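## Task

Set both the mint tin and the plastic box inside the gray tray, each resting upright.

## Robot and tools

ROBOT. Two seven-joint arms, left_arm and right_arm, each ending in a vacuum tool rather than fingers. The suction cup rim is 31 mm across. The cup point is the centre of that rim, and the cup faces along the cup point's +z axis. About 3 cm behind the rim the tool widens to roughly 5 cm sideways. Each base sits on a tilted plate held by one metal frame behind the arms. A large turn of the cup point can swing the elbow. Joint ranges: shoulder ±2.250 rad, elbow ±2.580 rad (0 is straight), wrist pitch ±2.100 rad; the roll joints and waist have very wide ranges.

FRAMES. Scene frame: origin at table-top height, midway between the nominal bases, +z up, +x out over the table, left_arm toward +y (arm names do not match image sides). Real bases: left_arm at (-0.019, +0.151, +0.292) m, right_arm at (+0.039, -0.309, +0.292) m, both tilted. Each arm reports its cup point pose, velocities and Hand target in its own base frame. The table and cam_high use the scene frame. Every offset you send is measured along the axes of that arm's current Hand target, i.e. the tool's own axes.

execute_actions. Argument actions: a list of actions. Each action is a list of up to 15 rows, one row per 1/30 s control step; a short action repeats its final row until 15 steps are done. A row is one list of 14 numbers, each in [-1, 1], covering both arms even if only one moves: left dx, dy, dz, rx, ry, rz, left suction, then right dx, dy, dz, rx, ry, rz, right suction. The six pose numbers are offsets, not poses: they are measured from the Hand target as it stood when that action began, so every row in an action counts from that same start, and sending the same offset in a later action moves the arm further. Scale: 1.0 equals 0.6 m for dx/dy/dz and 180 degrees for rotation; rx, ry, rz form a single rotation vector. All six at 0 re-commands the current Hand target. Suction is an absolute setting, not an offset: 1 is full vacuum (about 55 kPa below ambient), a fraction asks for that share, and 0.05 or less is off. It persists, so resend your previous suction value to leave it unchanged; 0 means off. Optional cameras: list of names, ["all"], or []; images come by default only with an empty actions list.

move. Argument target: either one 14-number row or a list of up to 15 rows, same layout and scale as above. Every row is an offset from the Hand targets at the start of the move, never from the previous row. The cup point travels a straight path there and turns the shorter way. speed: m/s, 0.002 to 0.5, default 0.25 (rotation capped at twice that in rad/s and at 0.873 rad/s); one value or one per target. blend: metres of corner rounding per target, default 0 (stop at each). blocking: false returns after about 0.5 s while motion continues. Whole move is capped at 10 s. Paths ignore obstacles and the other arm, lag and overshoot more at speed and near full arm extension. The result adds a move: line giving the ending (done, off_target, moving, held, fault) and limits such as paced (pose clipped) or held (a check withheld steps). Done means at rest within 3 mm and 2 degrees.

wait: seconds from 0 to 10; arms hold their last command. stop: brakes a running move. zoom_image: camera (cam_high, cam_left_wrist or cam_right_wrist) and region [x0, y0, x1, y1] in image pixels from the top-left, at most 504 by 504, on that camera's newest image. clear_fault: arm name; clears a torque fault already reported. finished_scene: scene, the current scene's integer number; ends the scene and cannot be undone; call nothing after it in that reply.

CONTROL DETAILS. Each control step the commanded orientation is clipped to within 32 degrees of the measured one. Hand target in a result is your last command after clipping; the cup point often rests short of it, and only a new command closes the gap. The arms are stiff: aiming even a few millimetres into a firm surface presses hard. To end a push, command a target back behind the cup point.

RESULT LINES. end_effector_position (m) and end_effector_quat_wxyz, Hand target, Tool commands, suction_measured (vacuum reached, near 0 if unsealed), part_present (1 at 0.50 or more, back to 0 below 0.45), joint positions, velocities (may read within noise), joint torques, Flange force along the tool axes (absent after row calls, restored by move or wait), motor temperatures, and MOTOR HOT or OVER-TEMPERATURE FAULT warnings.

PICKING AND PLACING. Turn suction on and press the rim flat onto a smooth face so it seals all round; avoid holes, seams and edges. Under vacuum the cup shortens, so a held part sits up to about 13 mm closer than expected. To release, lower the part onto its support, set suction off, wait for vacuum to fall, then back the tool off more than 20 mm; the cup springs back and may nudge the part. A cup sealed on the table pins the tool until suction is off.

CAMERAS. cam_high is fixed (scene frame); cam_left_wrist and cam_right_wrist ride on the arms. All give 896x504 images; calibrations may be a little off.

AVOID. Dropping parts or letting go while they move, knocking anything off the table, hard hits, arms touching each other, pressing far past contact (torque faults stop the arm until clear_fault), and holding loads or stretched poses long enough to overheat motors.

Each tool is called after "Call:" as name(argument=value, ...) on one line, values as JSON.

## Session

Call:
execute_actions(actions=[])

Scene clock: 0.00 s.
left_arm: end_effector_position=(+0.3225, +0.2922, +0.4576) suction_measured=0.01 part_present=0 end_effector_quat_wxyz=(-0.149, +0.650, +0.570, +0.480) | right_arm: end_effector_position=(+0.5283, +0.1484, +0.0428) suction_measured=0.00 part_present=0 end_effector_quat_wxyz=(-0.265, +0.670, -0.401, +0.566)
Joint positions: left_arm=[0.918 0.708 -2.252 2.078 -1.946 -0.667 2.769] | right_arm=[-1.467 1.835 1.032 2.174 2.641 0.729 0.742]
Joint velocities: within noise
Joint torques (N m): no reading
Motor temperatures (°C): left_arm=[32 21 24 24 31 36 36] | right_arm=[24 19 27 25 29 31 37]
Flange force (N): no reading
Hand target: left_arm +0.3225, +0.2922, +0.4576; -0.149, +0.650, +0.570, +0.480 | right_arm +0.5283, +0.1484, +0.0428; -0.265, +0.670, -0.401, +0.566
Tool commands: left_gripper/suction=+0.0 right_gripper/suction=+0.0
camera_calibration:
cam_left_wrist: T_world_to_cam=[[-0.0957779, 0.613864, 0.78358, -0.503398], [0.874616, -0.323954, 0.360694, -0.298995], [0.475261, 0.719878, -0.505868, -0.0185009], [0, 0, 0, 1]] pos_world=[0.222084, 0.225475, 0.492939]
cam_right_wrist: T_world_to_cam=[[0.0369253, -0.820454, 0.57052, 0.0746315], [-0.252302, -0.560068, -0.789093, 0.304343], [0.966944, -0.114806, -0.227683, -0.368045], [0, 0, 0, 1]] pos_world=[0.42991, 0.18943, 0.113778]

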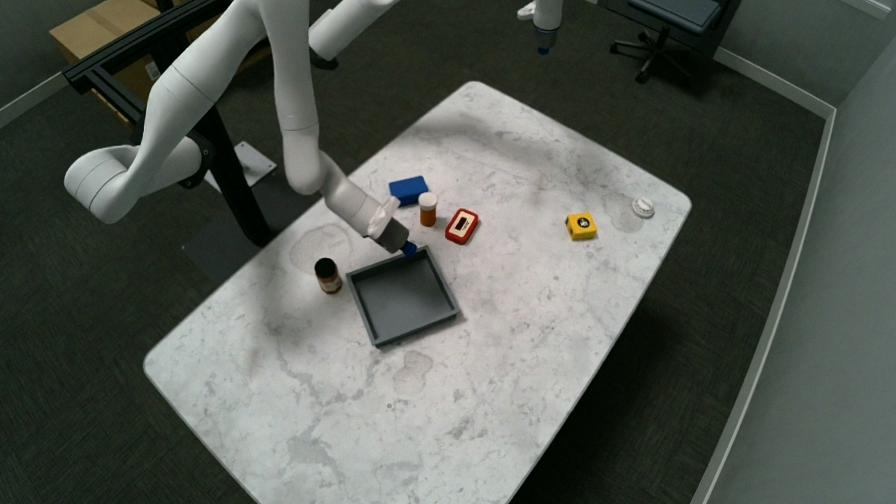

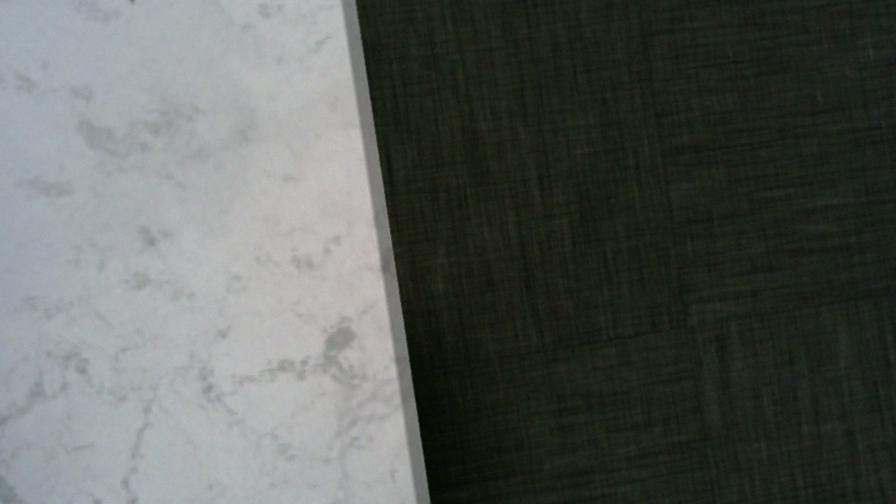

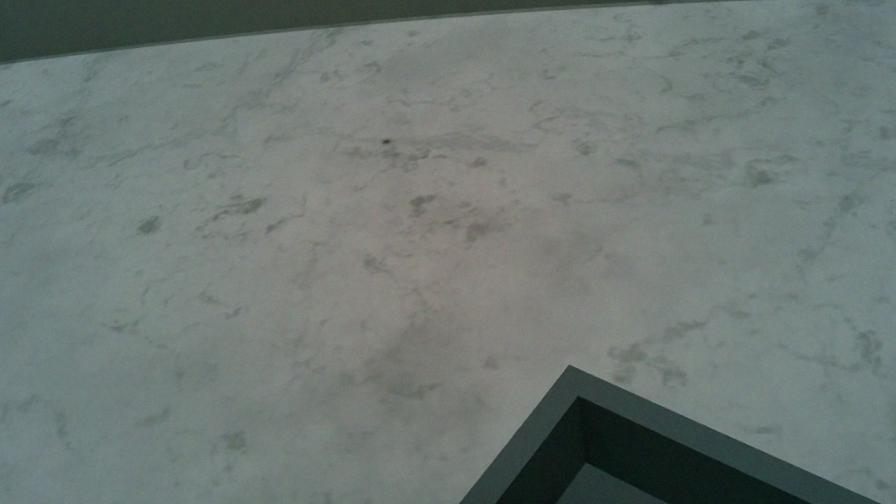

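Call:
zoom_image(camera="cam_high", region=[370, 160, 500, 260])

Call:
zoom_image(camera="cam_high", region=[550, 180, 670, 260])

Scaled by 3.877 from the camera's 896x504 image, which has a finer 1280x720 frame.

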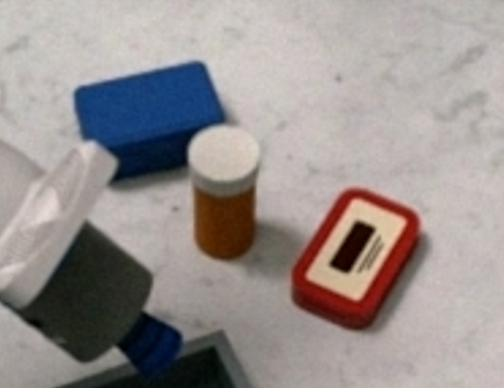

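Scaled by 4.200 from the camera's 896x504 image, which has a finer 1280x720 frame.

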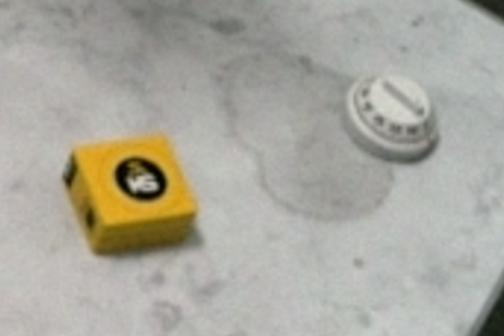

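Call:
move(target=[0,0,0,0,0,0,0,-0.4215,0.045,-0.3582,-0.2557,0.0745,0,0], cameras=["cam_right_wrist","cam_high"])

Scene clock: 12.37 s.
left_arm: end_effector_position=(+0.3225, +0.2922, +0.4576) suction_measured=0.01 part_present=0 end_effector_quat_wxyz=(-0.149, +0.650, +0.570, +0.480) | right_arm: end_effector_position=(+0.3040, +0.3672, -0.0700) suction_measured=0.00 part_present=0 end_effector_quat_wxyz=(+0.065, +0.651, -0.618, +0.437)
Joint positions: left_arm=[0.918 0.708 -2.252 2.078 -1.946 -0.667 2.769] | right_arm=[-1.794 1.681 1.081 1.296 2.628 -1.136 0.644]
Joint torques (N m): left_arm=[6.42 -0.17 -4.46 -3.78 0.06 0.16 0.11] | right_arm=[-10.72 -14.25 2.63 -6.86 0.14 -0.05 0.23]
Flange force (N): left_arm=[-1.6 -5.0 4.9] | right_arm=[7.3 2.5 0.2]
Hand target: left_arm +0.3225, +0.2922, +0.4576; -0.149, +0.650, +0.570, +0.480 | right_arm +0.3040, +0.3672, -0.0699; +0.065, +0.651, -0.618, +0.437
Off the commanded pose: left_arm 0.000 m, 0 deg | right_arm 0.000 m, 0 deg.
move: done
camera_calibration:
cam_right_wrist: T_world_to_cam=[[-0.122777, -0.735923, 0.66584, 0.350985], [-0.872191, -0.240092, -0.426191, 0.377605], [0.473507, -0.633066, -0.612388, 0.161727], [0, 0, 0, 1]] pos_world=[0.295858, 0.451342, 0.0262711]
Images, in order (width x height): cam_high 896x504, cam_right_wrist 896x504.

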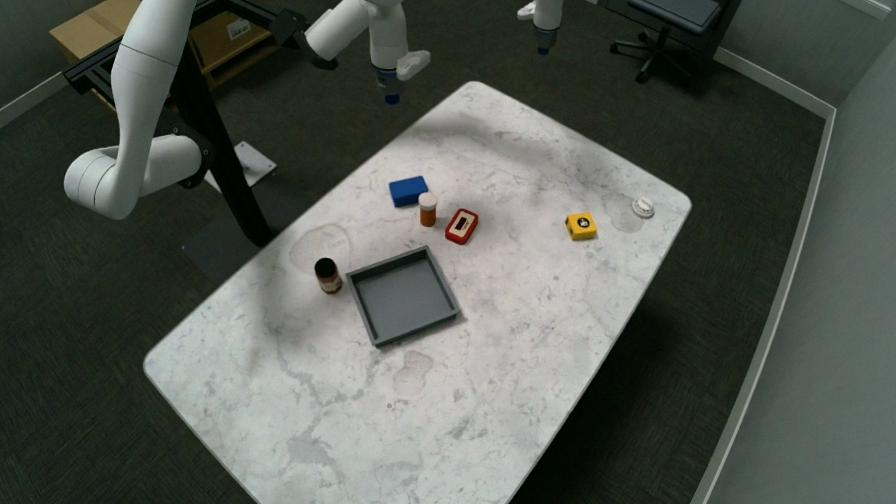

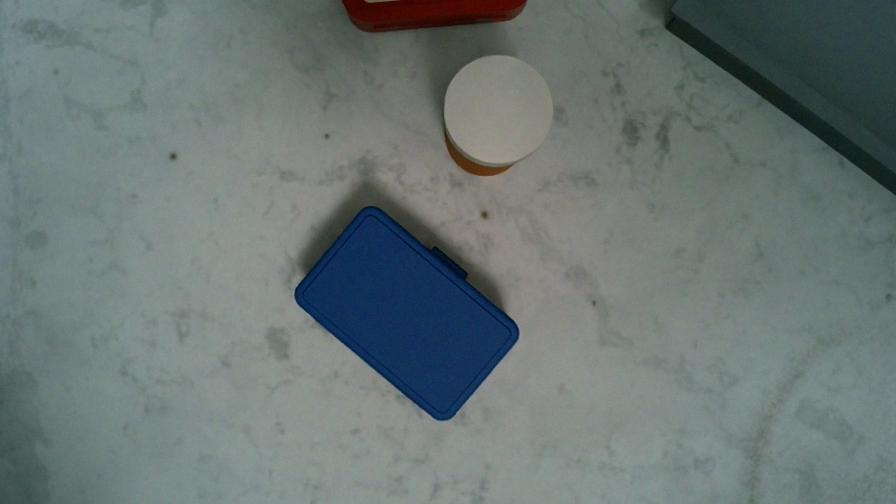

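Call:
move(target=[0,0,0,0,0,0,0,-0.0239,-0.0327,0.30,0,0,0,0], cameras=["cam_right_wrist","cam_high"])

Call:
zoom_image(camera="cam_high", region=[340, 100, 480, 240])

Scene clock: 17.77 s.
left_arm: end_effector_position=(+0.3225, +0.2922, +0.4576) suction_measured=0.01 part_present=0 end_effector_quat_wxyz=(-0.149, +0.650, +0.570, +0.480) | right_arm: end_effector_position=(+0.4108, +0.2701, -0.1801) suction_measured=0.00 part_present=0 end_effector_quat_wxyz=(+0.065, +0.651, -0.618, +0.437)
Joint positions: left_arm=[0.918 0.708 -2.252 2.078 -1.946 -0.667 2.769] | right_arm=[-1.57 1.886 1.028 1.274 2.562 -0.845 0.694]
Joint torques (N m): left_arm=[6.44 -0.16 -4.49 -3.76 0.08 0.18 0.13] | right_arm=[-12.05 -15.57 2.54 -5.5 0.09 -0.02 0.22]
Flange force (N): left_arm=[-1.5 -4.9 5.0] | right_arm=[5.8 2.4 -2.1]
Hand target: left_arm +0.3225, +0.2922, +0.4576; -0.149, +0.650, +0.570, +0.480 | right_arm +0.4109, +0.2701, -0.1801; +0.065, +0.651, -0.618, +0.437
Off the commanded pose: left_arm 0.000 m, 0 deg | right_arm 0.000 m, 0 deg.
move: done
camera_calibration:
cam_right_wrist: T_world_to_cam=[[-0.122899, -0.735958, 0.665779, 0.366004], [-0.872173, -0.23999, -0.426284, 0.400467], [0.473508, -0.633065, -0.612388, -0.0177394], [0, 0, 0, 1]] pos_world=[0.402658, 0.354242, -0.0838288]
Images, in order (width x height): cam_high 896x504, cam_right_wrist 896x504.

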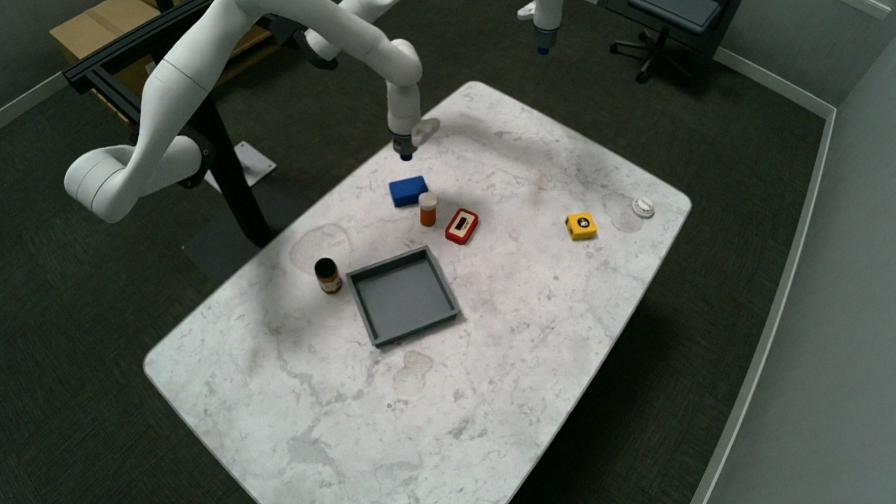

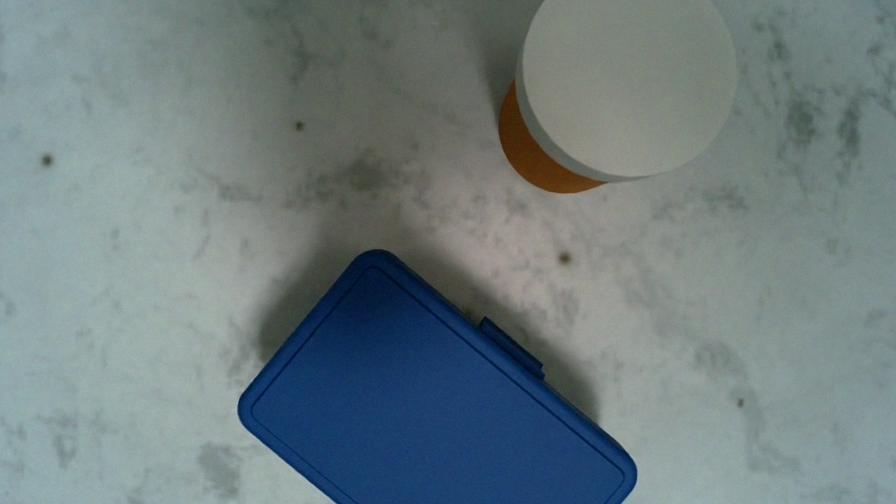

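Scaled by 3.600 from the camera's 896x504 image, which has a finer 1280x720 frame.

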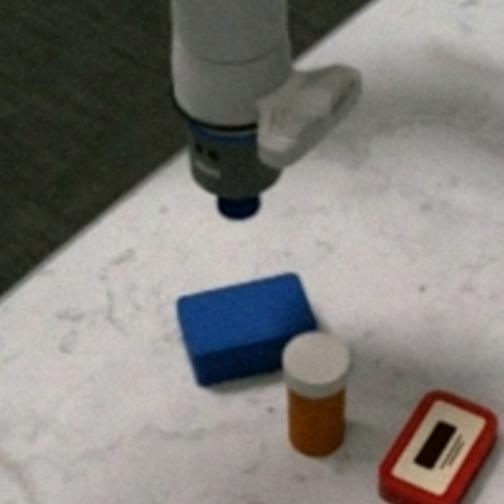

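Call:
move(target=[[0,0,0,0,0,0,0,0,0,0.173,0,0,0,1],[0,0,0,0,0,0,0,0,0,0.207,0,0,0,1]], speed=[0.2,0.03], blend=[0.005,0], cameras=["cam_high"])

Call:
wait(seconds=0.6)

Scene clock: 21.67 s.
left_arm: end_effector_position=(+0.3225, +0.2922, +0.4576) suction_measured=0.01 part_present=0 end_effector_quat_wxyz=(-0.149, +0.650, +0.570, +0.480) | right_arm: end_effector_position=(+0.4715, +0.1931, -0.2557) suction_measured=0.91 part_present=1 end_effector_quat_wxyz=(+0.065, +0.651, -0.618, +0.437)
Joint positions: left_arm=[0.918 0.708 -2.252 2.078 -1.946 -0.667 2.769] | right_arm=[-1.392 2.045 1.028 1.172 2.537 -0.698 0.693]
Joint torques (N m): left_arm=[6.48 -0.15 -4.44 -3.79 0.07 0.17 0.1] | right_arm=[17.19 17.02 -5.34 2.86 -0.2 3.79 0.27]
Flange force (N): left_arm=[-1.5 -4.9 4.9] | right_arm=[16.1 9.9 -87.6]
Hand target: left_arm +0.3225, +0.2922, +0.4576; -0.149, +0.650, +0.570, +0.480 | right_arm +0.4715, +0.1925, -0.2559; +0.065, +0.651, -0.618, +0.437
Off the commanded pose: left_arm 0.000 m, 0 deg | right_arm 0.001 m, 0 deg.
move: done
Images, in order (width x height): cam_high 896x504.

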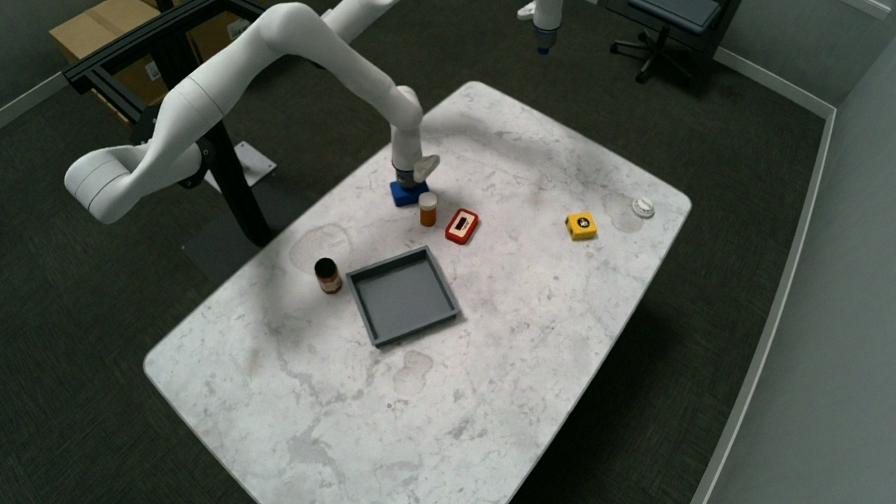

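Scene clock: 22.27 s.
left_arm: end_effector_position=(+0.3225, +0.2922, +0.4576) suction_measured=0.01 part_present=0 end_effector_quat_wxyz=(-0.149, +0.650, +0.570, +0.480) | right_arm: end_effector_position=(+0.4715, +0.1926, -0.2559) suction_measured=0.98 part_present=1 end_effector_quat_wxyz=(+0.065, +0.651, -0.618, +0.437)
Joint positions: left_arm=[0.918 0.708 -2.252 2.078 -1.946 -0.667 2.769] | right_arm=[-1.392 2.046 1.027 1.172 2.537 -0.698 0.693]
Joint torques (N m): left_arm=[6.45 -0.14 -4.49 -3.77 0.06 0.15 0.11] | right_arm=[21.04 21 -6.45 4.56 -0.19 3.8 0.29]
Flange force (N): left_arm=[-1.5 -5.0 5.1] | right_arm=[15.2 10.3 -96.8]
Hand target: left_arm +0.3225, +0.2922, +0.4576; -0.149, +0.650, +0.570, +0.480 | right_arm +0.4715, +0.1925, -0.2559; +0.065, +0.651, -0.618, +0.437
Tool commands: left_gripper/suction=+0.0 right_gripper/suction=+1.0
Off the commanded pose: left_arm 0.000 m, 0 deg | right_arm 0.000 m, 0 deg.
wait: 0.60 s; at rest by 0.17 s

Call:
move(target=[[0,0,0,0,0,0,0,0,0,-0.2167,0,0,0,1],[0,0,0,0,0,0,0,0.3957,-0.2405,-0.2167,0,0,-0.052,1],[0,0,0,0,0,0,0,0.3957,-0.2405,-0.12,0,0,-0.052,1]], blend=[0.03,0.03,0], cameras=["cam_high","cam_right_wrist"])

Call:
zoom_image(camera="cam_high", region=[330, 200, 480, 360])

Scene clock: 31.23 s.
left_arm: end_effector_position=(+0.3225, +0.2922, +0.4576) suction_measured=0.01 part_present=0 end_effector_quat_wxyz=(-0.149, +0.650, +0.570, +0.480) | right_arm: end_effector_position=(+0.5261, +0.0931, +0.0077) suction_measured=0.99 part_present=1 end_effector_quat_wxyz=(+0.100, +0.699, -0.563, +0.430)
Joint positions: left_arm=[0.918 0.708 -2.252 2.078 -1.946 -0.667 2.769] | right_arm=[-1.245 1.475 1.047 1.751 2.695 -0.375 1.331]
Joint torques (N m): left_arm=[6.44 -0.16 -4.47 -3.79 0.09 0.2 0.09] | right_arm=[-13.45 -10.22 0.88 -3.44 0.08 -0.07 0.19]
Flange force (N): left_arm=[-1.5 -4.8 4.8] | right_arm=[2.5 3.6 -2.4]
Hand target: left_arm +0.3225, +0.2922, +0.4576; -0.149, +0.650, +0.570, +0.480 | right_arm +0.5262, +0.0930, +0.0077; +0.100, +0.699, -0.563, +0.430
Off the commanded pose: left_arm 0.000 m, 0 deg | right_arm 0.000 m, 0 deg.
move: done; blend cut to 0.029 m at target 2
camera_calibration:
cam_right_wrist: T_world_to_cam=[[0.0193185, -0.685438, 0.727874, 0.0448299], [-0.880125, -0.357053, -0.312878, 0.552827], [0.474348, -0.634576, -0.610169, -0.0696919], [0, 0, 0, 1]] pos_world=[0.51875, 0.183892, 0.0978129]
Images, in order (width x height): cam_high 896x504, cam_right_wrist 896x504.

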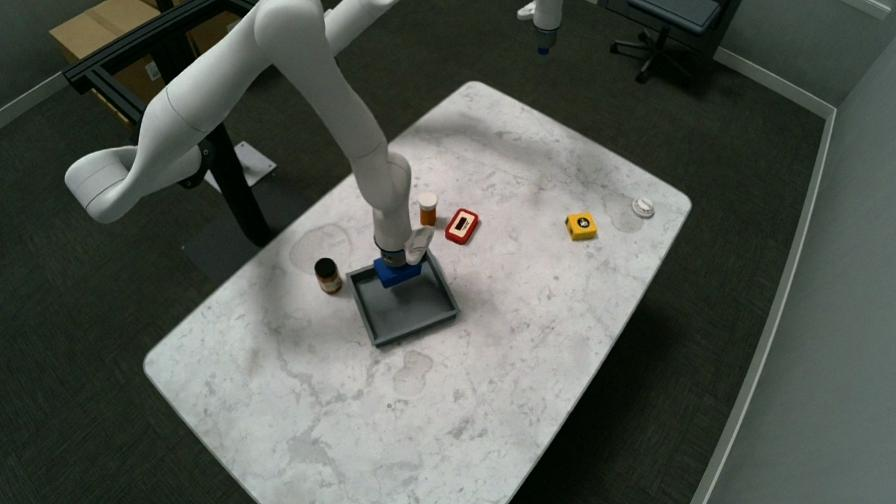

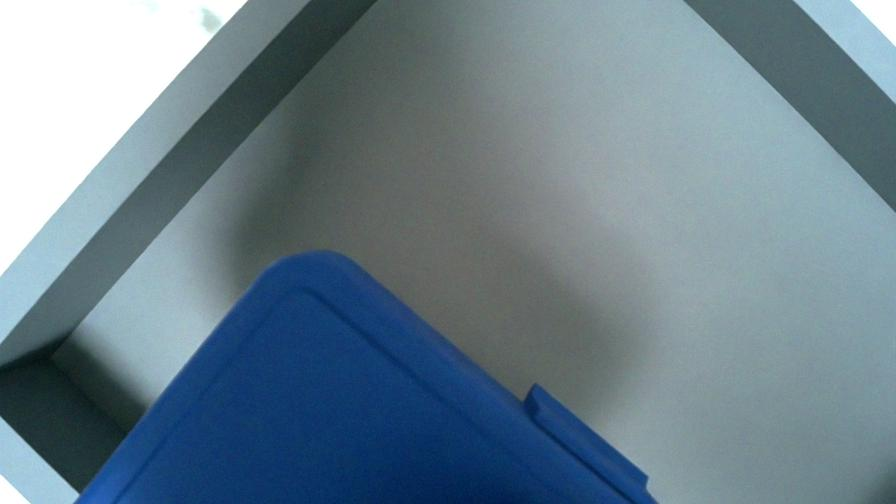

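Scaled by 3.150 from the camera's 896x504 image, which has a finer 1280x720 frame.

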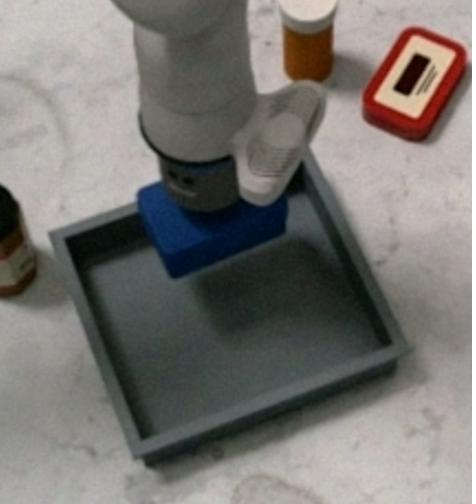

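Call:
move(target=[[0,0,0,0,0,0,0,0,0,0.088,0,0,0,1],[0,0,0,0,0,0,0,0,0,0.108,0,0,0,1]], speed=[0.15,0.03], blend=[0.005,0])

Scene clock: 34.80 s.
left_arm: end_effector_position=(+0.3225, +0.2922, +0.4576) suction_measured=0.01 part_present=0 end_effector_quat_wxyz=(-0.149, +0.650, +0.570, +0.480) | right_arm: end_effector_position=(+0.5578, +0.0526, -0.0318) suction_measured=1.00 part_present=1 end_effector_quat_wxyz=(+0.100, +0.699, -0.563, +0.430)
Joint positions: left_arm=[0.918 0.708 -2.252 2.078 -1.946 -0.667 2.769] | right_arm=[-1.118 1.546 1.003 1.689 2.682 -0.284 1.345]
Joint torques (N m): left_arm=[6.45 -0.15 -4.43 -3.8 0.07 0.16 0.11] | right_arm=[-14.01 -10.68 0.6 -2.82 0.1 -0.06 0.23]
Flange force (N): left_arm=[-1.6 -5.1 4.8] | right_arm=[2.4 3.0 -2.6]
Hand target: left_arm +0.3225, +0.2922, +0.4576; -0.149, +0.650, +0.570, +0.480 | right_arm +0.5578, +0.0526, -0.0318; +0.100, +0.699, -0.563, +0.430
Off the commanded pose: left_arm 0.000 m, 0 deg | right_arm 0.000 m, 0 deg.
move: done

No contact yet; 3 mm further, repeatedly.

Call:
move(target=[0,0,0,0,0,0,0,0,0,0.006,0,0,0,1], speed=0.03)

Call:
move(target=[0,0,0,0,0,0,0,0,0,0.004,0,0,0,1], speed=0.03)

Scene clock: 36.23 s.
left_arm: end_effector_position=(+0.3225, +0.2922, +0.4576) suction_measured=0.01 part_present=0 end_effector_quat_wxyz=(-0.149, +0.650, +0.570, +0.480) | right_arm: end_effector_position=(+0.5596, +0.0506, -0.0339) suction_measured=0.99 part_present=1 end_effector_quat_wxyz=(+0.100, +0.699, -0.563, +0.430)
Joint positions: left_arm=[0.918 0.708 -2.252 2.078 -1.946 -0.667 2.769] | right_arm=[-1.111 1.55 1.001 1.685 2.681 -0.279 1.346]
Joint torques (N m): left_arm=[6.45 -0.16 -4.45 -3.8 0.11 0.14 0.11] | right_arm=[10.48 7.64 -2.89 -4.8 -0.28 3.35 0.19]
Flange force (N): left_arm=[-1.5 -5.0 4.8] | right_arm=[9.6 14.9 -80.3]
Hand target: left_arm +0.3225, +0.2922, +0.4576; -0.149, +0.650, +0.570, +0.480 | right_arm +0.5595, +0.0503, -0.0340; +0.100, +0.699, -0.563, +0.430
Off the commanded pose: left_arm 0.000 m, 0 deg | right_arm 0.000 m, 0 deg.
move: done

Scene clock: 36.93 s.
left_arm: end_effector_position=(+0.3225, +0.2922, +0.4576) suction_measured=0.01 part_present=0 end_effector_quat_wxyz=(-0.149, +0.650, +0.570, +0.480) | right_arm: end_effector_position=(+0.5608, +0.0491, -0.0354) suction_measured=1.00 part_present=1 end_effector_quat_wxyz=(+0.100, +0.699, -0.563, +0.430)
Joint positions: left_arm=[0.918 0.708 -2.252 2.078 -1.946 -0.667 2.769] | right_arm=[-1.106 1.553 1 1.682 2.681 -0.277 1.346]
Joint torques (N m): left_arm=[6.45 -0.12 -4.46 -3.74 0.09 0.16 0.1] | right_arm=[38.34 28.33 -6.81 -4.93 -0.55 6.19 0.28]
Flange force (N): left_arm=[-1.3 -4.9 4.9] | right_arm=[14.4 24.5 -164.6]
Hand target: left_arm +0.3225, +0.2922, +0.4576; -0.149, +0.650, +0.570, +0.480 | right_arm +0.5607, +0.0488, -0.0355; +0.100, +0.699, -0.563, +0.430
Off the commanded pose: left_arm 0.000 m, 0 deg | right_arm 0.000 m, 0 deg.
move: done

Call:
move(target=[0,0,0,0,0,0,0,0,0,-0.0075,0,0,0,1], speed=0.03)

Call:
execute_actions(actions=[[[0,0,0,0,0,0,0,0,0,0,0,0,0,0]],[[0,0,0,0,0,0,0,0,0,0,0,0,0,0]]])

Call:
move(target=[[0,0,0,0,0,0,0,0,0,-0.04,0,0,0,0],[0,0,0,0,0,0,0,0,0,-0.2,0,0,0,0],[0,0,0,0,0,0,0,-0.384,-0.059,-0.283,0,0,0,0]], speed=[0.06,0.25,0.25], blend=[0.01,0.05,0], cameras=["cam_right_wrist","cam_high"])

Scene clock: 40.43 s.
left_arm: end_effector_position=(+0.3225, +0.2922, +0.4576) suction_measured=0.01 part_present=0 end_effector_quat_wxyz=(-0.149, +0.650, +0.570, +0.480) | right_arm: end_effector_position=(+0.5584, +0.0512, -0.0328) suction_measured=0.98 part_present=1 end_effector_quat_wxyz=(+0.101, +0.699, -0.563, +0.430)
Joint positions: left_arm=[0.918 0.708 -2.252 2.078 -1.946 -0.667 2.769] | right_arm=[-1.114 1.549 1.002 1.688 2.681 -0.282 1.346]
Joint torques (N m): left_arm=[6.48 -0.15 -4.5 -3.74 0.07 0.18 0.1] | right_arm=[-3.87 -3.23 -0.89 1.53 0.24 -1.07 0.28]
Flange force (N): left_arm=[-1.4 -4.8 5.1] | right_arm=[-1.0 -1.1 -25.5]
Hand target: left_arm +0.3225, +0.2922, +0.4576; -0.149, +0.650, +0.570, +0.480 | right_arm +0.5585, +0.0516, -0.0327; +0.100, +0.699, -0.563, +0.430
Off the commanded pose: left_arm 0.000 m, 0 deg | right_arm 0.000 m, 0 deg.
move: done

Scene clock: 41.63 s.
left_arm: end_effector_position=(+0.3225, +0.2922, +0.4576) suction_measured=0.01 part_present=0 end_effector_quat_wxyz=(-0.149, +0.650, +0.570, +0.480) | right_arm: end_effector_position=(+0.5585, +0.0516, -0.0327) suction_measured=0.00 part_present=0 end_effector_quat_wxyz=(+0.100, +0.699, -0.563, +0.430)
Joint positions: left_arm=[0.918 0.708 -2.252 2.078 -1.946 -0.667 2.769] | right_arm=[-1.115 1.548 1.002 1.687 2.681 -0.282 1.346]
Joint torques (N m): left_arm=[6.43 -0.18 -4.47 -3.8 0.07 0.16 0.11] | right_arm=[-5.04 -3.85 -0.99 -0.58 0.09 -0.23 0.23]
Hand target: left_arm +0.3225, +0.2922, +0.4576; -0.149, +0.650, +0.570, +0.480 | right_arm +0.5585, +0.0516, -0.0327; +0.100, +0.699, -0.563, +0.430
Off the commanded pose: left_arm 0.000 m, 0 deg | right_arm 0.000 m, 0 deg.

Scene clock: 44.03 s.
left_arm: end_effector_position=(+0.3225, +0.2922, +0.4576) suction_measured=0.01 part_present=0 end_effector_quat_wxyz=(-0.149, +0.650, +0.570, +0.480) | right_arm: end_effector_position=(+0.5072, +0.3312, -0.0815) suction_measured=0.00 part_present=0 end_effector_quat_wxyz=(+0.100, +0.699, -0.563, +0.430)
Joint positions: left_arm=[0.918 0.708 -2.252 2.078 -1.946 -0.667 2.769] | right_arm=[-1.349 1.742 1.138 0.97 2.712 -1.075 0.911]
Joint torques (N m): left_arm=[6.41 -0.16 -4.43 -3.71 0.11 0.18 0.08] | right_arm=[-15.32 -14.66 1.84 -6.81 0.12 0.02 0.19]
Flange force (N): left_arm=[-1.3 -4.7 4.5] | right_arm=[6.7 5.5 -1.3]
Hand target: left_arm +0.3225, +0.2922, +0.4576; -0.149, +0.650, +0.570, +0.480 | right_arm +0.5072, +0.3312, -0.0815; +0.100, +0.699, -0.563, +0.430
Off the commanded pose: left_arm 0.000 m, 0 deg | right_arm 0.000 m, 0 deg.
move: done; blend cut to 0.048 m at target 2
camera_calibration:
cam_right_wrist: T_world_to_cam=[[0.0192833, -0.685392, 0.727919, 0.273395], [-0.88011, -0.357073, -0.312897, 0.593269], [0.474378, -0.634615, -0.610106, 0.0358789], [0, 0, 0, 1]] pos_world=[0.49985, 0.421992, 0.00851272]
Images, in order (width x height): cam_high 896x504, cam_right_wrist 896x504.

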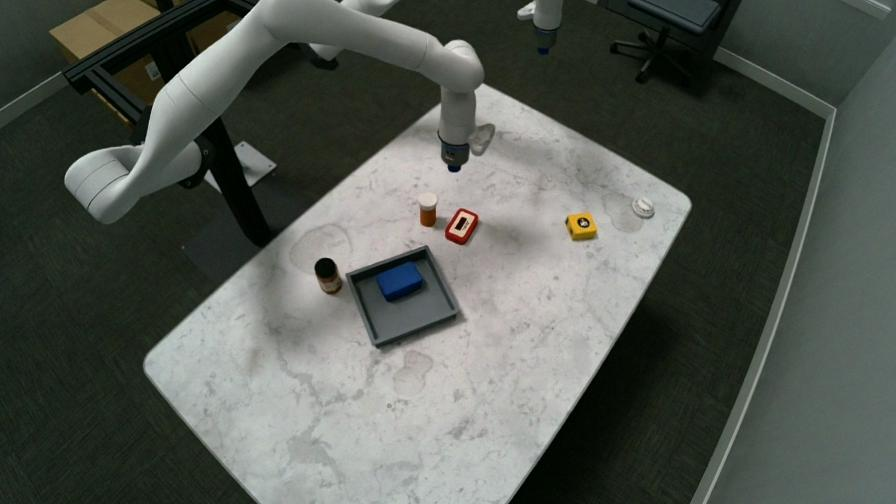

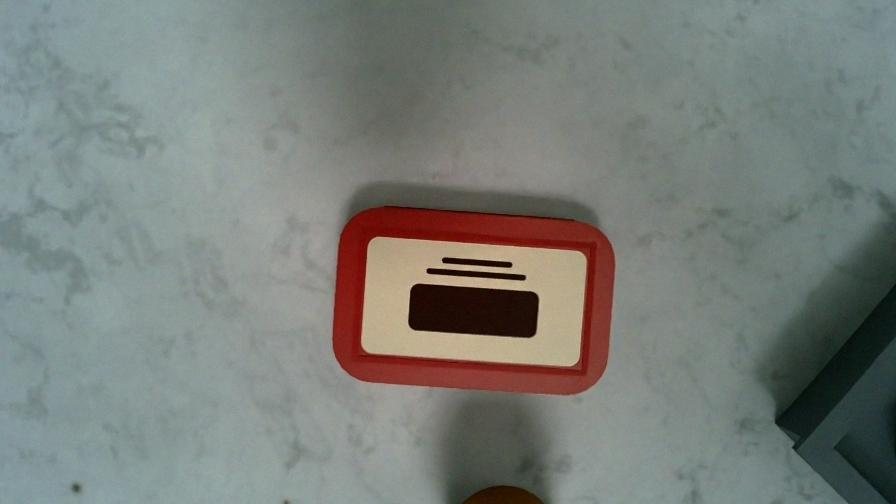

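Call:
move(target=[[0,0,0,0,0,0,0,0.0209,-0.0581,0.267,0,0,0,1],[0,0,0,0,0,0,0,0.0209,-0.0581,0.2967,0,0,0,1]], speed=[0.2,0.03], blend=[0.005,0])

Scene clock: 48.20 s.
left_arm: end_effector_position=(+0.3225, +0.2922, +0.4576) suction_measured=0.01 part_present=0 end_effector_quat_wxyz=(-0.149, +0.650, +0.570, +0.480) | right_arm: end_effector_position=(+0.6245, +0.2234, -0.1691) suction_measured=0.00 part_present=0 end_effector_quat_wxyz=(+0.100, +0.699, -0.563, +0.430)
Joint positions: left_arm=[0.918 0.708 -2.252 2.078 -1.946 -0.667 2.769] | right_arm=[-1.02 1.913 1.173 0.731 2.725 -0.942 0.911]
Joint torques (N m): left_arm=[6.44 -0.12 -4.46 -3.75 0.05 0.16 0.1] | right_arm=[-16.18 -14.37 1.33 -6.42 0.13 -0.01 0.22]
Flange force (N): left_arm=[-1.4 -5.0 5.0] | right_arm=[8.2 8.3 -4.4]
Hand target: left_arm +0.3225, +0.2922, +0.4576; -0.149, +0.650, +0.570, +0.480 | right_arm +0.6245, +0.2234, -0.1691; +0.100, +0.699, -0.563, +0.430
Off the commanded pose: left_arm 0.000 m, 0 deg | right_arm 0.000 m, 0 deg.
move: done

Call:
move(target=[0,0,0,0,0,0,0,0,0,0.0058,0,0,0,1], speed=0.03)

Call:
move(target=[0,0,0,0,0,0,0,0,0,0.0042,0,0,0,1], speed=0.03, cameras=["cam_high"])

Scene clock: 49.53 s.
left_arm: end_effector_position=(+0.3225, +0.2922, +0.4576) suction_measured=0.01 part_present=0 end_effector_quat_wxyz=(-0.149, +0.650, +0.570, +0.480) | right_arm: end_effector_position=(+0.6262, +0.2212, -0.1713) suction_measured=0.55 part_present=1 end_effector_quat_wxyz=(+0.100, +0.699, -0.563, +0.430)
Joint positions: left_arm=[0.918 0.708 -2.252 2.078 -1.946 -0.667 2.769] | right_arm=[-1.013 1.917 1.174 0.724 2.726 -0.941 0.909]
Joint torques (N m): left_arm=[6.48 -0.14 -4.52 -3.74 0.05 0.16 0.12] | right_arm=[-16.79 -14.61 1.43 -6.71 0.07 0 0.24]
Flange force (N): left_arm=[-1.4 -4.9 5.3] | right_arm=[8.7 8.3 -3.6]
Hand target: left_arm +0.3225, +0.2922, +0.4576; -0.149, +0.650, +0.570, +0.480 | right_arm +0.6262, +0.2212, -0.1713; +0.100, +0.699, -0.563, +0.430
Off the commanded pose: left_arm 0.000 m, 0 deg | right_arm 0.000 m, 0 deg.
move: done

Scene clock: 50.23 s.
left_arm: end_effector_position=(+0.3225, +0.2922, +0.4576) suction_measured=0.01 part_present=0 end_effector_quat_wxyz=(-0.149, +0.650, +0.570, +0.480) | right_arm: end_effector_position=(+0.6274, +0.2197, -0.1728) suction_measured=0.99 part_present=1 end_effector_quat_wxyz=(+0.100, +0.699, -0.563, +0.430)
Joint positions: left_arm=[0.918 0.708 -2.252 2.078 -1.946 -0.667 2.769] | right_arm=[-1.009 1.92 1.175 0.719 2.726 -0.94 0.908]
Joint torques (N m): left_arm=[6.41 -0.18 -4.43 -3.77 0.09 0.14 0.1] | right_arm=[-16.8 -14.67 1.3 -6.61 0.12 0 0.24]
Flange force (N): left_arm=[-1.6 -4.9 4.7] | right_arm=[8.0 7.7 -3.4]
Hand target: left_arm +0.3225, +0.2922, +0.4576; -0.149, +0.650, +0.570, +0.480 | right_arm +0.6274, +0.2197, -0.1728; +0.100, +0.699, -0.563, +0.430
Off the commanded pose: left_arm 0.000 m, 0 deg | right_arm 0.000 m, 0 deg.
move: done
Images, in order (width x height): cam_high 896x504.

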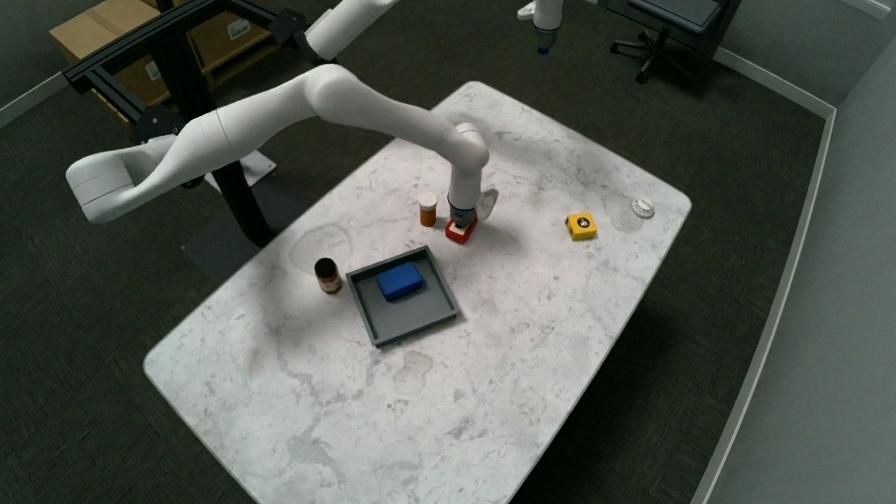

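Call:
move(target=[[0,0,0,0,0,0,0,0,0,-0.1833,0,0,0,1],[0,0,0,0,0,0,0,0.4437,0.0102,-0.1833,0,0,0.202,1],[0,0,0,0,0,0,0,0.4437,0.0102,-0.0833,0,0,0.202,1]], blend=[0.03,0.03,0], cameras=["cam_high","cam_right_wrist"])

Call:
zoom_image(camera="cam_high", region=[330, 200, 480, 360])

Scene clock: 54.73 s.
left_arm: end_effector_position=(+0.3225, +0.2922, +0.4576) suction_measured=0.01 part_present=0 end_effector_quat_wxyz=(-0.149, +0.650, +0.570, +0.480) | right_arm: end_effector_position=(+0.5969, +0.0624, +0.0457) suction_measured=0.99 part_present=1 end_effector_quat_wxyz=(+0.039, -0.488, +0.753, -0.440)
Joint positions: left_arm=[0.918 0.708 -2.252 2.078 -1.946 -0.667 2.769] | right_arm=[-1.105 1.48 1.181 1.608 2.513 -0.46 0.975]
Joint torques (N m): left_arm=[6.42 -0.19 -4.53 -3.77 0.08 0.12 0.11] | right_arm=[-14.51 -10.41 1.65 -3.69 0.06 0.01 0.27]
Flange force (N): left_arm=[-1.7 -4.9 5.2] | right_arm=[3.7 2.2 -2.7]
Hand target: left_arm +0.3225, +0.2922, +0.4576; -0.149, +0.650, +0.570, +0.480 | right_arm +0.5969, +0.0624, +0.0457; +0.039, -0.488, +0.753, -0.440
Off the commanded pose: left_arm 0.000 m, 0 deg | right_arm 0.000 m, 0 deg.
move: done
camera_calibration:
cam_right_wrist: T_world_to_cam=[[-0.502309, -0.768799, 0.395769, 0.326516], [-0.723663, 0.123246, -0.67906, 0.509373], [0.473284, -0.627502, -0.618259, -0.0990806], [0, 0, 0, 1]] pos_world=[0.579519, 0.126074, 0.155412]
Images, in order (width x height): cam_high 896x504, cam_right_wrist 896x504.

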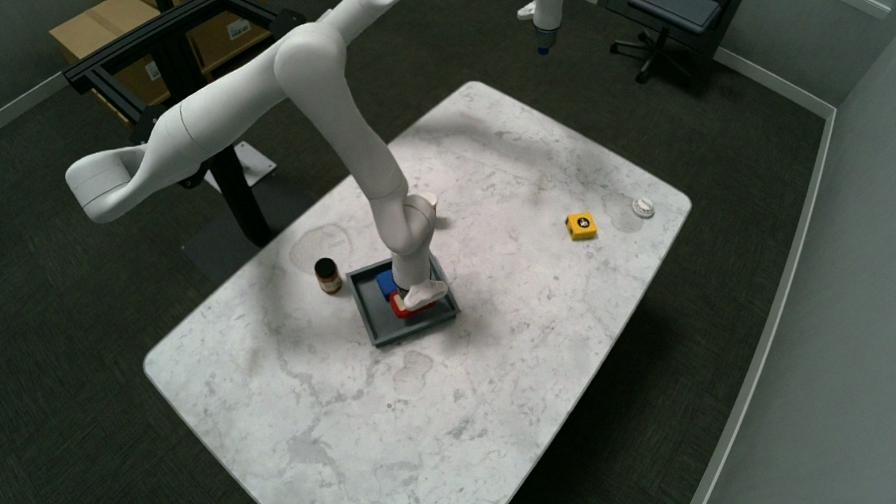

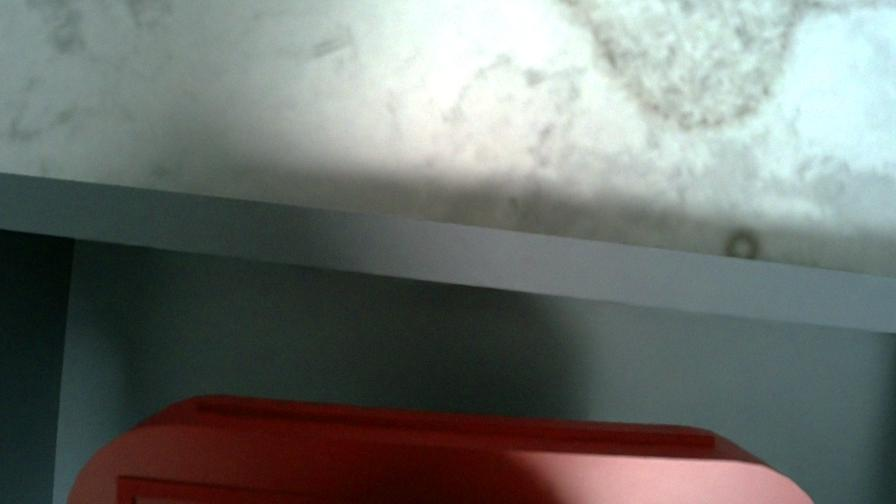

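Scaled by 3.150 from the camera's 896x504 image, which has a finer 1280x720 frame.

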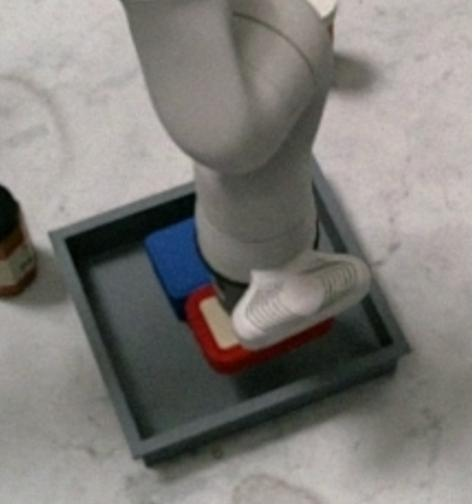

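Call:
move(target=[[0,0,0,0,0,0,0,0,0,0.058,0,0,0,1],[0,0,0,0,0,0,0,0,0,0.071,0,0,0,1]], speed=[0.15,0.03], blend=[0.005,0])

Call:
move(target=[0,0,0,0,0,0,0,0,0,0.005,0,0,0,1], speed=0.03)

Scene clock: 56.53 s.
left_arm: end_effector_position=(+0.3225, +0.2922, +0.4576) suction_measured=0.01 part_present=0 end_effector_quat_wxyz=(-0.149, +0.650, +0.570, +0.480) | right_arm: end_effector_position=(+0.6177, +0.0358, +0.0197) suction_measured=0.99 part_present=1 end_effector_quat_wxyz=(+0.039, -0.488, +0.753, -0.440)
Joint positions: left_arm=[0.918 0.708 -2.252 2.078 -1.946 -0.667 2.769] | right_arm=[-1.023 1.521 1.148 1.561 2.497 -0.408 0.986]
Joint torques (N m): left_arm=[6.45 -0.15 -4.46 -3.72 0.08 0.15 0.08] | right_arm=[-14.93 -10.61 1.53 -3.4 0.12 -0.02 0.26]
Flange force (N): left_arm=[-1.4 -4.7 4.9] | right_arm=[4.0 1.8 -2.6]
Hand target: left_arm +0.3225, +0.2922, +0.4576; -0.149, +0.650, +0.570, +0.480 | right_arm +0.6177, +0.0358, +0.0197; +0.039, -0.488, +0.753, -0.440
Off the commanded pose: left_arm 0.000 m, 0 deg | right_arm 0.000 m, 0 deg.
move: done; blend cut to 0.0039 m at target 1

Scene clock: 57.23 s.
left_arm: end_effector_position=(+0.3225, +0.2922, +0.4576) suction_measured=0.01 part_present=0 end_effector_quat_wxyz=(-0.149, +0.650, +0.570, +0.480) | right_arm: end_effector_position=(+0.6192, +0.0339, +0.0179) suction_measured=0.98 part_present=1 end_effector_quat_wxyz=(+0.039, -0.488, +0.753, -0.440)
Joint positions: left_arm=[0.918 0.708 -2.252 2.078 -1.946 -0.667 2.769] | right_arm=[-1.017 1.524 1.146 1.557 2.496 -0.405 0.987]
Joint torques (N m): left_arm=[6.45 -0.15 -4.43 -3.76 0.06 0.15 0.12] | right_arm=[-14.82 -10.72 1.49 -3.36 0.11 0.02 0.22]
Flange force (N): left_arm=[-1.5 -5.0 4.9] | right_arm=[3.7 1.9 -2.8]
Hand target: left_arm +0.3225, +0.2922, +0.4576; -0.149, +0.650, +0.570, +0.480 | right_arm +0.6192, +0.0339, +0.0179; +0.039, -0.488, +0.753, -0.440
Off the commanded pose: left_arm 0.000 m, 0 deg | right_arm 0.000 m, 0 deg.
move: done

Call:
move(target=[0,0,0,0,0,0,0,0,0,0.005,0,0,0,1], speed=0.03)

Call:
move(target=[0,0,0,0,0,0,0,0,0,0.0033,0,0,0,1], speed=0.03)

Scene clock: 58.57 s.
left_arm: end_effector_position=(+0.3225, +0.2922, +0.4576) suction_measured=0.01 part_present=0 end_effector_quat_wxyz=(-0.149, +0.650, +0.570, +0.480) | right_arm: end_effector_position=(+0.6206, +0.0320, +0.0160) suction_measured=0.98 part_present=1 end_effector_quat_wxyz=(+0.039, -0.488, +0.753, -0.440)
Joint positions: left_arm=[0.918 0.708 -2.252 2.078 -1.946 -0.667 2.769] | right_arm=[-1.011 1.527 1.144 1.553 2.495 -0.402 0.987]
Joint torques (N m): left_arm=[6.36 -0.11 -4.49 -3.77 0.1 0.14 0.09] | right_arm=[-14.85 -10.77 1.49 -3.31 0.07 0.01 0.23]
Flange force (N): left_arm=[-1.5 -5.0 4.9] | right_arm=[3.5 1.8 -2.8]
Hand target: left_arm +0.3225, +0.2922, +0.4576; -0.149, +0.650, +0.570, +0.480 | right_arm +0.6206, +0.0320, +0.0160; +0.039, -0.488, +0.753, -0.440
Off the commanded pose: left_arm 0.000 m, 0 deg | right_arm 0.000 m, 0 deg.
move: done

Scene clock: 59.27 s.
left_arm: end_effector_position=(+0.3225, +0.2922, +0.4576) suction_measured=0.01 part_present=0 end_effector_quat_wxyz=(-0.149, +0.650, +0.570, +0.480) | right_arm: end_effector_position=(+0.6216, +0.0308, +0.0148) suction_measured=1.00 part_present=1 end_effector_quat_wxyz=(+0.039, -0.488, +0.753, -0.440)
Joint positions: left_arm=[0.918 0.708 -2.252 2.078 -1.946 -0.667 2.769] | right_arm=[-1.007 1.529 1.142 1.551 2.495 -0.4 0.988]
Joint torques (N m): left_arm=[6.42 -0.15 -4.46 -3.73 0.06 0.16 0.11] | right_arm=[-14.87 -10.74 1.47 -3.33 0.1 0 0.23]
Flange force (N): left_arm=[-1.5 -4.9 4.9] | right_arm=[3.8 1.8 -2.8]
Hand target: left_arm +0.3225, +0.2922, +0.4576; -0.149, +0.650, +0.570, +0.480 | right_arm +0.6216, +0.0308, +0.0148; +0.039, -0.488, +0.753, -0.440
Off the commanded pose: left_arm 0.000 m, 0 deg | right_arm 0.000 m, 0 deg.
move: done

Call:
move(target=[0,0,0,0,0,0,0,0,0,0.005,0,0,0,1], speed=0.03)

Call:
move(target=[0,0,0,0,0,0,0,0,0,0.0033,0,0,0,1], speed=0.03)

Scene clock: 60.83 s.
left_arm: end_effector_position=(+0.3225, +0.2922, +0.4576) suction_measured=0.01 part_present=0 end_effector_quat_wxyz=(-0.149, +0.650, +0.570, +0.480) | right_arm: end_effector_position=(+0.6231, +0.0289, +0.0130) suction_measured=0.98 part_present=1 end_effector_quat_wxyz=(+0.039, -0.488, +0.753, -0.440)
Joint positions: left_arm=[0.918 0.708 -2.252 2.078 -1.946 -0.667 2.769] | right_arm=[-1.002 1.532 1.141 1.547 2.494 -0.397 0.988]
Joint torques (N m): left_arm=[6.43 -0.12 -4.45 -3.78 0.07 0.15 0.08] | right_arm=[-14.88 -10.76 1.5 -3.32 0.07 -0.03 0.22]
Flange force (N): left_arm=[-1.5 -5.0 4.9] | right_arm=[3.9 1.9 -2.8]
Hand target: left_arm +0.3225, +0.2922, +0.4576; -0.149, +0.650, +0.570, +0.480 | right_arm +0.6231, +0.0289, +0.0130; +0.039, -0.488, +0.753, -0.440
Off the commanded pose: left_arm 0.000 m, 0 deg | right_arm 0.000 m, 0 deg.
move: done

Scene clock: 61.53 s.
left_arm: end_effector_position=(+0.3225, +0.2922, +0.4576) suction_measured=0.01 part_present=0 end_effector_quat_wxyz=(-0.149, +0.650, +0.570, +0.480) | right_arm: end_effector_position=(+0.6240, +0.0277, +0.0118) suction_measured=1.00 part_present=1 end_effector_quat_wxyz=(+0.039, -0.488, +0.753, -0.440)
Joint positions: left_arm=[0.918 0.708 -2.252 2.078 -1.946 -0.667 2.769] | right_arm=[-0.998 1.534 1.139 1.544 2.494 -0.395 0.989]
Joint torques (N m): left_arm=[6.42 -0.15 -4.42 -3.76 0.07 0.16 0.1] | right_arm=[-14.85 -10.87 1.48 -3.34 0.11 0.01 0.23]
Flange force (N): left_arm=[-1.5 -4.9 4.7] | right_arm=[3.6 2.0 -2.9]
Hand target: left_arm +0.3225, +0.2922, +0.4576; -0.149, +0.650, +0.570, +0.480 | right_arm +0.6240, +0.0276, +0.0118; +0.039, -0.488, +0.753, -0.440
Off the commanded pose: left_arm 0.000 m, 0 deg | right_arm 0.000 m, 0 deg.
move: done

Call:
move(target=[0,0,0,0,0,0,0,0,0,0.004,0,0,0,1], speed=0.03, cameras=["cam_right_wrist"])

Call:
move(target=[0,0,0,0,0,0,0,0,0,0.0033,0,0,0,1], speed=0.03)

Scene clock: 63.10 s.
left_arm: end_effector_position=(+0.3225, +0.2922, +0.4576) suction_measured=0.01 part_present=0 end_effector_quat_wxyz=(-0.149, +0.650, +0.570, +0.480) | right_arm: end_effector_position=(+0.6252, +0.0263, +0.0104) suction_measured=0.98 part_present=1 end_effector_quat_wxyz=(+0.039, -0.489, +0.753, -0.440)
Joint positions: left_arm=[0.918 0.708 -2.252 2.078 -1.946 -0.667 2.769] | right_arm=[-0.993 1.537 1.138 1.541 2.493 -0.392 0.989]
Joint torques (N m): left_arm=[6.49 -0.18 -4.44 -3.74 0.06 0.18 0.11] | right_arm=[-2.26 -1.99 -1.19 -3.54 -0.25 1.6 0.22]
Flange force (N): left_arm=[-1.4 -4.8 4.9] | right_arm=[9.3 5.5 -40.0]
Hand target: left_arm +0.3225, +0.2922, +0.4576; -0.149, +0.650, +0.570, +0.480 | right_arm +0.6252, +0.0262, +0.0103; +0.039, -0.488, +0.753, -0.440
Off the commanded pose: left_arm 0.000 m, 0 deg | right_arm 0.000 m, 0 deg.
move: done
camera_calibration:
cam_right_wrist: T_world_to_cam=[[-0.502313, -0.768868, 0.39563, 0.326973], [-0.723589, 0.123276, -0.679133, 0.510292], [0.473392, -0.627411, -0.618268, -0.157025], [0, 0, 0, 1]] pos_world=[0.607819, 0.0899738, 0.120112]
Images, in order (width x height): cam_right_wrist 896x504.

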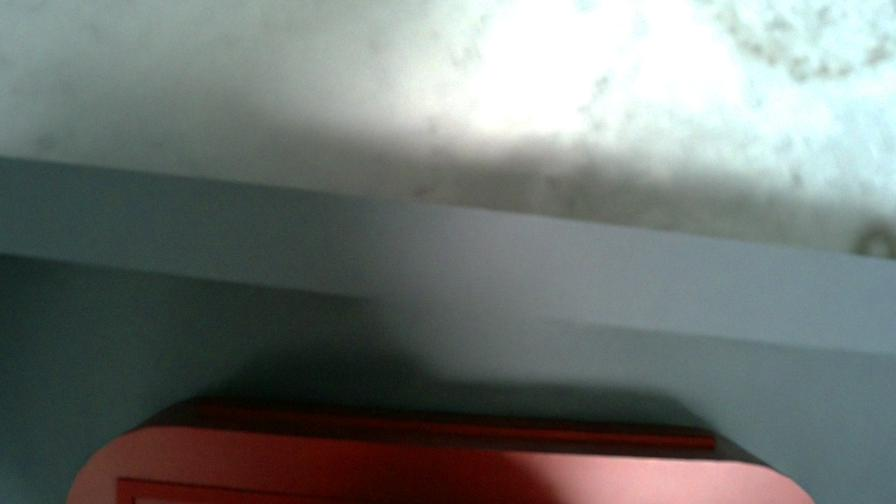

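Scene clock: 63.80 s.
left_arm: end_effector_position=(+0.3225, +0.2922, +0.4576) suction_measured=0.01 part_present=0 end_effector_quat_wxyz=(-0.149, +0.650, +0.570, +0.480) | right_arm: end_effector_position=(+0.6262, +0.0251, +0.0092) suction_measured=0.99 part_present=1 end_effector_quat_wxyz=(+0.039, -0.489, +0.753, -0.440)
Joint positions: left_arm=[0.918 0.708 -2.252 2.078 -1.946 -0.667 2.769] | right_arm=[-0.99 1.539 1.137 1.538 2.492 -0.39 0.989]
Joint torques (N m): left_arm=[6.48 -0.15 -4.48 -3.77 0.05 0.14 0.08] | right_arm=[17.74 12.31 -5.78 -6.67 -1.08 5.27 0.19]
Flange force (N): left_arm=[-1.5 -4.8 5.1] | right_arm=[23.9 13.5 -104.3]
Hand target: left_arm +0.3225, +0.2922, +0.4576; -0.149, +0.650, +0.570, +0.480 | right_arm +0.6262, +0.0249, +0.0091; +0.039, -0.488, +0.753, -0.440
Off the commanded pose: left_arm 0.000 m, 0 deg | right_arm 0.000 m, 0 deg.
move: done


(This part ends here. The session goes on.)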